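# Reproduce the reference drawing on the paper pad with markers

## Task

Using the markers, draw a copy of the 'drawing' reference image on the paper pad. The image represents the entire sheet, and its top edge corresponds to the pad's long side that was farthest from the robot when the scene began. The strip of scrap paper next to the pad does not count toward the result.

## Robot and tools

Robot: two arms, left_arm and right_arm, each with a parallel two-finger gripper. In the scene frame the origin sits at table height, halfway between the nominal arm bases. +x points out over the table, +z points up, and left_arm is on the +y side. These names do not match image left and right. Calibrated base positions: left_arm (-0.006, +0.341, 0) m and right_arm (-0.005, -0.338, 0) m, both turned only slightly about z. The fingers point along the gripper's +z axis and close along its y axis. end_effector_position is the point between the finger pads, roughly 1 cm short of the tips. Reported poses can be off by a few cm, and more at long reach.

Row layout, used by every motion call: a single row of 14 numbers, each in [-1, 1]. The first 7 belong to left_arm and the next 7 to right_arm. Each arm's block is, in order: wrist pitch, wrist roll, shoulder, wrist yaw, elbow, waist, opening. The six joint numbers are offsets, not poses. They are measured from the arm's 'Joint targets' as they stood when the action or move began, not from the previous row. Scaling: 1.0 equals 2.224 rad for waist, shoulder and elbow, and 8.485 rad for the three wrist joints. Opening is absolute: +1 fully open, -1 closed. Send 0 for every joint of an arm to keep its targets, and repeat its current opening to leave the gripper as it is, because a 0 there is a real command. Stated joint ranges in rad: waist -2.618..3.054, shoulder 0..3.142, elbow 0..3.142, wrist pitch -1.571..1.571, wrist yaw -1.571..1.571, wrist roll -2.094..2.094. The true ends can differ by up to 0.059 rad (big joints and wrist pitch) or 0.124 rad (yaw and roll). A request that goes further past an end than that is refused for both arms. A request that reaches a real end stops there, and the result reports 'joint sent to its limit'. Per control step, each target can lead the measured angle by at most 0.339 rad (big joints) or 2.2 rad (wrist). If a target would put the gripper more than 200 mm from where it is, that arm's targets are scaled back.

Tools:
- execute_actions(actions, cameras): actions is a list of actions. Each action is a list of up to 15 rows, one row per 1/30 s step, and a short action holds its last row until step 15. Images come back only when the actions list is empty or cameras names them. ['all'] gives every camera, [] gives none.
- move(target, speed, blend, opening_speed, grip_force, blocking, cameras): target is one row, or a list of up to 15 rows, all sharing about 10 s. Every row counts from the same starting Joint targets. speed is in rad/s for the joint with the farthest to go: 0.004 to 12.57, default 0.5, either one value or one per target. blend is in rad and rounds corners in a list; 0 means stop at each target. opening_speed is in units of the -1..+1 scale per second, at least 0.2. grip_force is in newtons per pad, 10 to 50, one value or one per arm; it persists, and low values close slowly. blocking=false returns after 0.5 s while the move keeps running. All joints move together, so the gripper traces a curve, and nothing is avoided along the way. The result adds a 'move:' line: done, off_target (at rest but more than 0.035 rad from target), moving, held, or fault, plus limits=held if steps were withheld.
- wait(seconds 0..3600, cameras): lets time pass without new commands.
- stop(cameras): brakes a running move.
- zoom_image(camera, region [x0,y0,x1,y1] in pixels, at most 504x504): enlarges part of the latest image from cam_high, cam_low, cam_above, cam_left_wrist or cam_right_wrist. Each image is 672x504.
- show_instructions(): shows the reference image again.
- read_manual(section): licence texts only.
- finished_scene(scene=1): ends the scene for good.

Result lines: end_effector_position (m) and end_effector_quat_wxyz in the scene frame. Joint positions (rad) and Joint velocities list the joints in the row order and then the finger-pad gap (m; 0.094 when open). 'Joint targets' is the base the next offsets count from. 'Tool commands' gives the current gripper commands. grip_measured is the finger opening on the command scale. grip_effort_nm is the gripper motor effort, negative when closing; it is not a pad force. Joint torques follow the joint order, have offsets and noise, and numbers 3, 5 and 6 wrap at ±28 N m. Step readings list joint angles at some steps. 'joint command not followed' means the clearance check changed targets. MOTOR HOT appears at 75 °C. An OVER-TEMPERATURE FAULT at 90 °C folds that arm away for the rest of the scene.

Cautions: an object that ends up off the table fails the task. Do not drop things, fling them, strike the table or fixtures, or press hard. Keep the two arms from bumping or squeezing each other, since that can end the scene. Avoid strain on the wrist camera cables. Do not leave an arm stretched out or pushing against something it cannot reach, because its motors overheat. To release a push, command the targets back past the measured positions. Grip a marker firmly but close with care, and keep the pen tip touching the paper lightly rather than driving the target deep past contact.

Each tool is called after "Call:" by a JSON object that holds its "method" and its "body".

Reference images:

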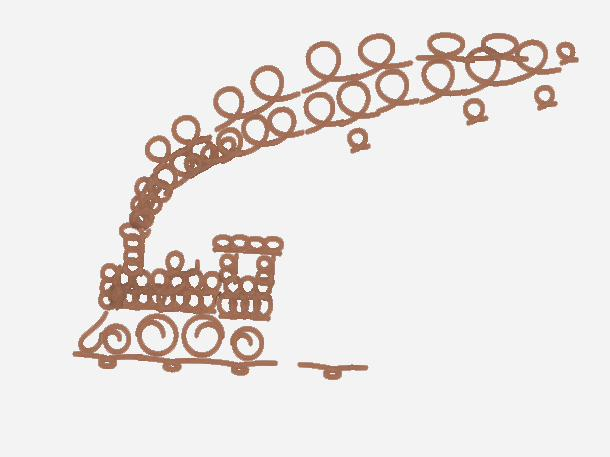

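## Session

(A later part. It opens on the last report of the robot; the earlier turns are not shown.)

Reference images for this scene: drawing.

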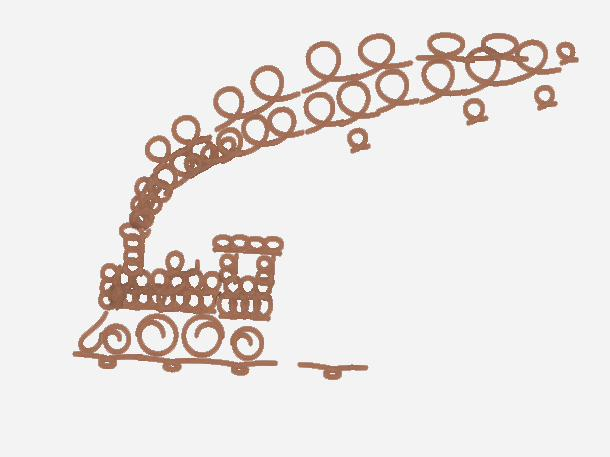

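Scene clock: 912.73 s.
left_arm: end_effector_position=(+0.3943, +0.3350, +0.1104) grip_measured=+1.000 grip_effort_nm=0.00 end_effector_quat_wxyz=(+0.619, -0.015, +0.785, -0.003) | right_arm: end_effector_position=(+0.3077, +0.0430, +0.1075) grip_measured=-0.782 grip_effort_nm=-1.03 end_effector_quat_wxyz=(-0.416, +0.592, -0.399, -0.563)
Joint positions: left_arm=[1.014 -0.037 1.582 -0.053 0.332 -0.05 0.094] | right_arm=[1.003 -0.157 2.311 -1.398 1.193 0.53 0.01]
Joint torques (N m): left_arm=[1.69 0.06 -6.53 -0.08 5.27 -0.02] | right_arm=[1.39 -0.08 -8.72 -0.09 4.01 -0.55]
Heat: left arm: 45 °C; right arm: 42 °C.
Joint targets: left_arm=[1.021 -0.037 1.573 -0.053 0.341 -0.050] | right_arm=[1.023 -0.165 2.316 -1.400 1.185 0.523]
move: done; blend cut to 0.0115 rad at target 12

Call:
{"method": "move", "body": {"target": [[0,0,0,0,0,0,1, -0.01398,0,0,0,0,0,-1],[0,0,0,0,0,0,1, -0.01398,0,0,0,0,-0.00247,-1],[0,0,0,0,0,0,1, -0.01398,-0.00190,0,0,0,-0.00441,-1],[0,0,0,0,0,0,1, -0.01398,-0.00648,0,0,0,0.00683,-1],[0,0,0,0,0,0,1, -0.01398,-0.01107,0,0,0,0.00940,-1],[0,0,0,0,0,0,1, -0.01398,-0.01296,0,0,0,0.01259,-1],[0,0,0,0,0,0,1, -0.01398,-0.00906,0,0,0,0.01452,-1],[0,0,0,0,0,0,1, -0.01398,-0.00448,0,0,0,0.00324,-1],[0,0,0,0,0,0,1, -0.01398,0.00011,0,0,0,0.00067,-1],[0,0,0,0,0,0,1, -0.01398,0.00200,0,0,0,-0.00247,-1],[0,0,0,0,0,0,1, -0.01398,-0.00190,0,0,0,-0.00441,-1],[0,0,0,0,0,0,1, 0,-0.00190,0,0,0,-0.00441,-1],[0,0,0,0,0,0,1, 0,-0.00997,0,0,0,-0.10279,-1],[0,0,0,0,0,0,1, 0,-0.00424,0,0,0,-0.10931,-1],[0,0,0,0,0,0,1, 0,-0.00259,0,0,0,-0.11605,-1]], "speed": [0.2,0.1,0.1,0.16,0.16,0.065,0.14,0.16,0.16,0.065,0.14,0.4,0.5,0.15,0.035], "blend": [0,0.002,0.006,0.006,0.006,0.006,0.006,0.006,0.006,0.006,0,0.02,0.005,0.002,0], "cameras": []}}

Scene clock: 918.87 s.
left_arm: end_effector_position=(+0.3943, +0.3350, +0.1104) grip_measured=+1.000 grip_effort_nm=0.00 end_effector_quat_wxyz=(+0.619, -0.015, +0.785, -0.003) | right_arm: end_effector_position=(+0.3947, -0.0496, +0.1076) grip_measured=-0.782 grip_effort_nm=-1.03 end_effector_quat_wxyz=(-0.494, +0.544, -0.462, -0.496)
Joint positions: left_arm=[1.014 -0.037 1.582 -0.053 0.332 -0.05 0.094] | right_arm=[1.003 -0.193 2.311 -1.398 1.193 0.271 0.01]
Joint torques (N m): left_arm=[1.66 0.03 -6.41 -0.05 5.41 -0.18] | right_arm=[1.39 0.06 -8.72 -0.09 4.01 -0.5]
Heat: left arm: 45 °C; right arm: 42 °C.
Joint targets: left_arm=[1.021 -0.037 1.573 -0.053 0.341 -0.050] | right_arm=[1.023 -0.187 2.316 -1.400 1.185 0.265]
move: done

Call:
{"method": "move", "body": {"target": [[0,0,0,0,0,0,1, -0.01398,0,0,0,0,0,-1],[0,0,0,0,0,0,1, -0.01398,0,0,0,0,-0.00247,-1],[0,0,0,0,0,0,1, -0.01398,0.01241,0,0,0,-0.01592,-1],[0,0,0,0,0,0,1, 0,0.01241,0,0,0,-0.01592,-1],[0,0,0,0,0,0,1, 0,0.01914,0,0,0,-0.01371,-1],[0,0,0,0,0,0,1, 0,0.01454,0,0,0,-0.02338,-1],[0,0,0,0,0,0,1, 0,0.01291,0,0,0,-0.03013,-1]], "speed": [0.2,0.1,0.15,0.4,0.4,0.15,0.035], "blend": [0,0.002,0,0.02,0.005,0.002,0], "cameras": []}}

Scene clock: 923.37 s.
left_arm: end_effector_position=(+0.3943, +0.3350, +0.1104) grip_measured=+1.000 grip_effort_nm=0.00 end_effector_quat_wxyz=(+0.619, -0.015, +0.785, -0.003) | right_arm: end_effector_position=(+0.4135, -0.0775, +0.1074) grip_measured=-0.782 grip_effort_nm=-1.03 end_effector_quat_wxyz=(+0.479, -0.497, +0.513, +0.510)
Joint positions: left_arm=[1.014 -0.037 1.582 -0.053 0.332 -0.05 0.094] | right_arm=[1.002 -0.069 2.311 -1.398 1.193 0.203 0.01]
Joint torques (N m): left_arm=[1.63 0.02 -6.54 -0.03 5.27 -0.12] | right_arm=[1.4 -0.08 -8.72 -0.09 4.01 -0.42]
Heat: left arm: 45 °C; right arm: 42 °C.
Joint targets: left_arm=[1.021 -0.037 1.573 -0.053 0.341 -0.050] | right_arm=[1.023 -0.078 2.316 -1.400 1.185 0.198]
move: done

Call:
{"method": "move", "body": {"target": [[0,0,0,0,0,0,1, -0.01433,0,0,0,0,0,-1],[0,0,0,0,0,0,1, -0.01433,0,0,0,0,-0.00247,-1],[0,0,0,0,0,0,1, -0.01433,-0.00222,0,0,0,-0.00553,-1],[0,0,0,0,0,0,1, -0.01433,-0.00800,0,0,0,-0.00594,-1],[0,0,0,0,0,0,1, -0.01433,-0.01517,0,0,0,0.00719,-1],[0,0,0,0,0,0,1, -0.01433,-0.02095,0,0,0,0.01142,-1],[0,0,0,0,0,0,1, -0.01433,-0.02317,0,0,0,0.01592,-1],[0,0,0,0,0,0,1, -0.01433,-0.01895,0,0,0,0.01897,-1],[0,0,0,0,0,0,1, -0.01433,-0.01316,0,0,0,0.01938,-1],[0,0,0,0,0,0,1, -0.01433,-0.00600,0,0,0,0.00625,-1],[0,0,0,0,0,0,1, -0.01433,-0.00021,0,0,0,0.00202,-1],[0,0,0,0,0,0,1, -0.01433,0.00200,0,0,0,-0.00247,-1],[0,0,0,0,0,0,1, -0.01433,-0.00222,0,0,0,-0.00553,-1],[0,0,0,0,0,0,1, 0,-0.00222,0,0,0,-0.00553,-1],[0,0,0,0,0,0,1, 0,-0.02382,0,0,0,0.01866,-1]], "speed": [0.2,0.1,0.065,0.18,0.22,0.18,0.07,0.13,0.18,0.22,0.18,0.07,0.13,0.4,0.4], "blend": [0,0.002,0.006,0.006,0.006,0.006,0.006,0.006,0.006,0.006,0.006,0.006,0,0.02,0], "cameras": []}}

Scene clock: 930.73 s.
left_arm: end_effector_position=(+0.3943, +0.3350, +0.1104) grip_measured=+1.000 grip_effort_nm=0.00 end_effector_quat_wxyz=(+0.619, -0.015, +0.785, -0.003) | right_arm: end_effector_position=(+0.4030, -0.0626, +0.1077) grip_measured=-0.782 grip_effort_nm=-1.03 end_effector_quat_wxyz=(-0.520, +0.556, -0.448, -0.469)
Joint positions: left_arm=[1.014 -0.037 1.582 -0.053 0.332 -0.05 0.094] | right_arm=[1.003 -0.272 2.311 -1.403 1.193 0.239 0.01]
Joint torques (N m): left_arm=[1.68 0.05 -6.43 -0.03 5.41 -0.13] | right_arm=[1.39 -0.07 -8.72 -0.05 3.99 0.02]
Heat: left arm: 45 °C; right arm: 42 °C.
Joint targets: left_arm=[1.021 -0.037 1.573 -0.053 0.341 -0.050] | right_arm=[1.023 -0.280 2.316 -1.400 1.185 0.240]
move: done

Call:
{"method": "move", "body": {"target": [[0,0,0,0,0,0,1, 0,0.00621,0,0,0,-0.00697,-1],[0,0,0,0,0,0,1, 0,0.00786,0,0,0,-0.01371,-1],[0,0,0,0,0,0,1, -0.01398,0.00786,0,0,0,-0.01371,-1],[0,0,0,0,0,0,1, -0.01398,0.00786,0,0,0,-0.01619,-1],[0,0,0,0,0,0,1, -0.01398,0.02203,0,0,0,-0.03040,-1],[0,0,0,0,0,0,1, 0,0.02203,0,0,0,-0.03040,-1],[0,0,0,0,0,0,1, 0,0.02121,0,0,0,-0.01574,-1],[0,0,0,0,0,0,1, 0,0.01708,0,0,0,-0.02320,-1],[0,0,0,0,0,0,1, 0,0.01543,0,0,0,-0.02995,-1]], "speed": [0.15,0.035,0.2,0.1,0.15,0.4,0.4,0.15,0.035], "blend": [0.002,0,0,0.002,0,0.02,0.005,0.002,0], "cameras": []}}

Scene clock: 936.33 s.
left_arm: end_effector_position=(+0.3943, +0.3350, +0.1104) grip_measured=+1.000 grip_effort_nm=0.00 end_effector_quat_wxyz=(+0.619, -0.015, +0.785, -0.003) | right_arm: end_effector_position=(+0.4188, -0.0875, +0.1076) grip_measured=-0.782 grip_effort_nm=-1.03 end_effector_quat_wxyz=(+0.502, -0.510, +0.499, +0.488)
Joint positions: left_arm=[1.014 -0.037 1.582 -0.053 0.332 -0.05 0.094] | right_arm=[1.003 -0.14 2.311 -1.403 1.193 0.179 0.01]
Joint torques (N m): left_arm=[1.67 0.03 -6.46 -0.03 5.31 -0.08] | right_arm=[1.4 -0.1 -8.7 -0.05 4 -0.54]
Heat: left arm: 45 °C; right arm: 42 °C.
Joint targets: left_arm=[1.021 -0.037 1.573 -0.053 0.341 -0.050] | right_arm=[1.023 -0.149 2.316 -1.400 1.185 0.173]
move: done; blend cut to 0.0163 rad at target 6

Call:
{"method": "move", "body": {"target": [[0,0,0,0,0,0,1, -0.01398,0,0,0,0,0,-1],[0,0,0,0,0,0,1, -0.01398,-0.00053,0,0,0,-0.00558,-1],[0,0,0,0,0,0,1, -0.01398,-0.00423,0,0,0,-0.00558,-1],[0,0,0,0,0,0,1, -0.01398,-0.00970,0,0,0,0.00827,-1],[0,0,0,0,0,0,1, -0.01398,-0.01484,0,0,0,0.01326,-1],[0,0,0,0,0,0,1, -0.01398,-0.01770,0,0,0,0.01821,-1],[0,0,0,0,0,0,1, -0.01398,-0.01517,0,0,0,0.02131,-1],[0,0,0,0,0,0,1, -0.01398,-0.01147,0,0,0,0.02131,-1],[0,0,0,0,0,0,1, -0.01398,-0.00600,0,0,0,0.00746,-1],[0,0,0,0,0,0,1, -0.01398,-0.00086,0,0,0,0.00247,-1],[0,0,0,0,0,0,1, -0.01398,0.00200,0,0,0,-0.00247,-1],[0,0,0,0,0,0,1, -0.01398,-0.00053,0,0,0,-0.00558,-1],[0,0,0,0,0,0,1, -0.01398,-0.00423,0,0,0,-0.00558,-1],[0,0,0,0,0,0,1, 0,-0.00423,0,0,0,-0.00558,-1],[0,0,0,0,0,0,1, 0,-0.00423,-0.04708,0,0,-0.00558,-1]], "speed": [0.2,0.05,0.12,0.18,0.17,0.1,0.1,0.13,0.18,0.17,0.1,0.08,0.12,0.4,0.4], "blend": [0,0.004,0.006,0.006,0.006,0.006,0.006,0.006,0.006,0.006,0.006,0.006,0,0,0], "cameras": ["cam_above"]}}

Scene clock: 950.27 s.
left_arm: end_effector_position=(+0.3943, +0.3350, +0.1104) grip_measured=+1.000 grip_effort_nm=0.00 end_effector_quat_wxyz=(+0.619, -0.015, +0.785, -0.003) | right_arm: end_effector_position=(+0.4208, -0.0927, +0.1385) grip_measured=-0.782 grip_effort_nm=-1.03 end_effector_quat_wxyz=(+0.535, -0.531, +0.470, +0.458)
Joint positions: left_arm=[1.014 -0.037 1.582 -0.053 0.332 -0.05 0.094] | right_arm=[1.012 -0.178 2.241 -1.403 1.189 0.168 0.01]
Joint torques (N m): left_arm=[1.65 0.05 -6.42 -0.08 5.11 -0.12] | right_arm=[1.3 -0.07 -11.1 -0.01 4.64 -0.61]
Heat: left arm: 45 °C; right arm: 42 °C.
Joint targets: left_arm=[1.021 -0.037 1.573 -0.053 0.341 -0.050] | right_arm=[1.023 -0.185 2.212 -1.400 1.185 0.161]
move: done

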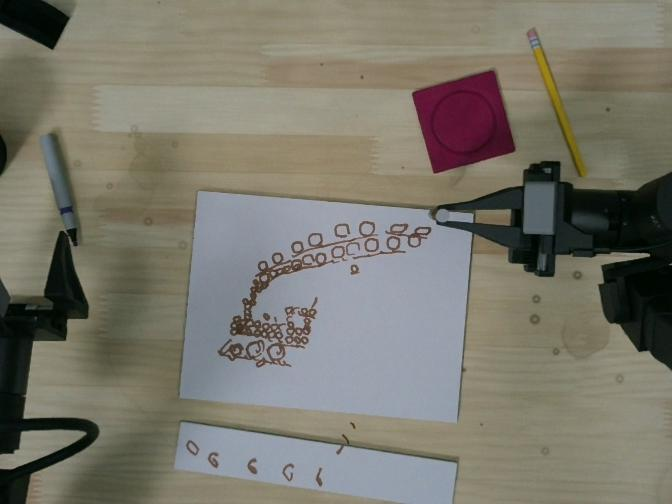

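Call:
{"method": "zoom_image", "body": {"camera": "cam_above", "region": [210, 210, 450, 380]}}

Call:
{"method": "zoom_image", "body": {"camera": "cam_above", "region": [215, 290, 335, 380]}}

Scaled by 2.100 from the camera's image (finer frame: 960x720).

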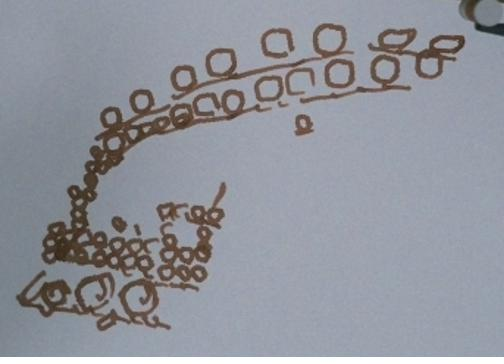

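Scaled by 4.200 from the camera's image (finer frame: 960x720).

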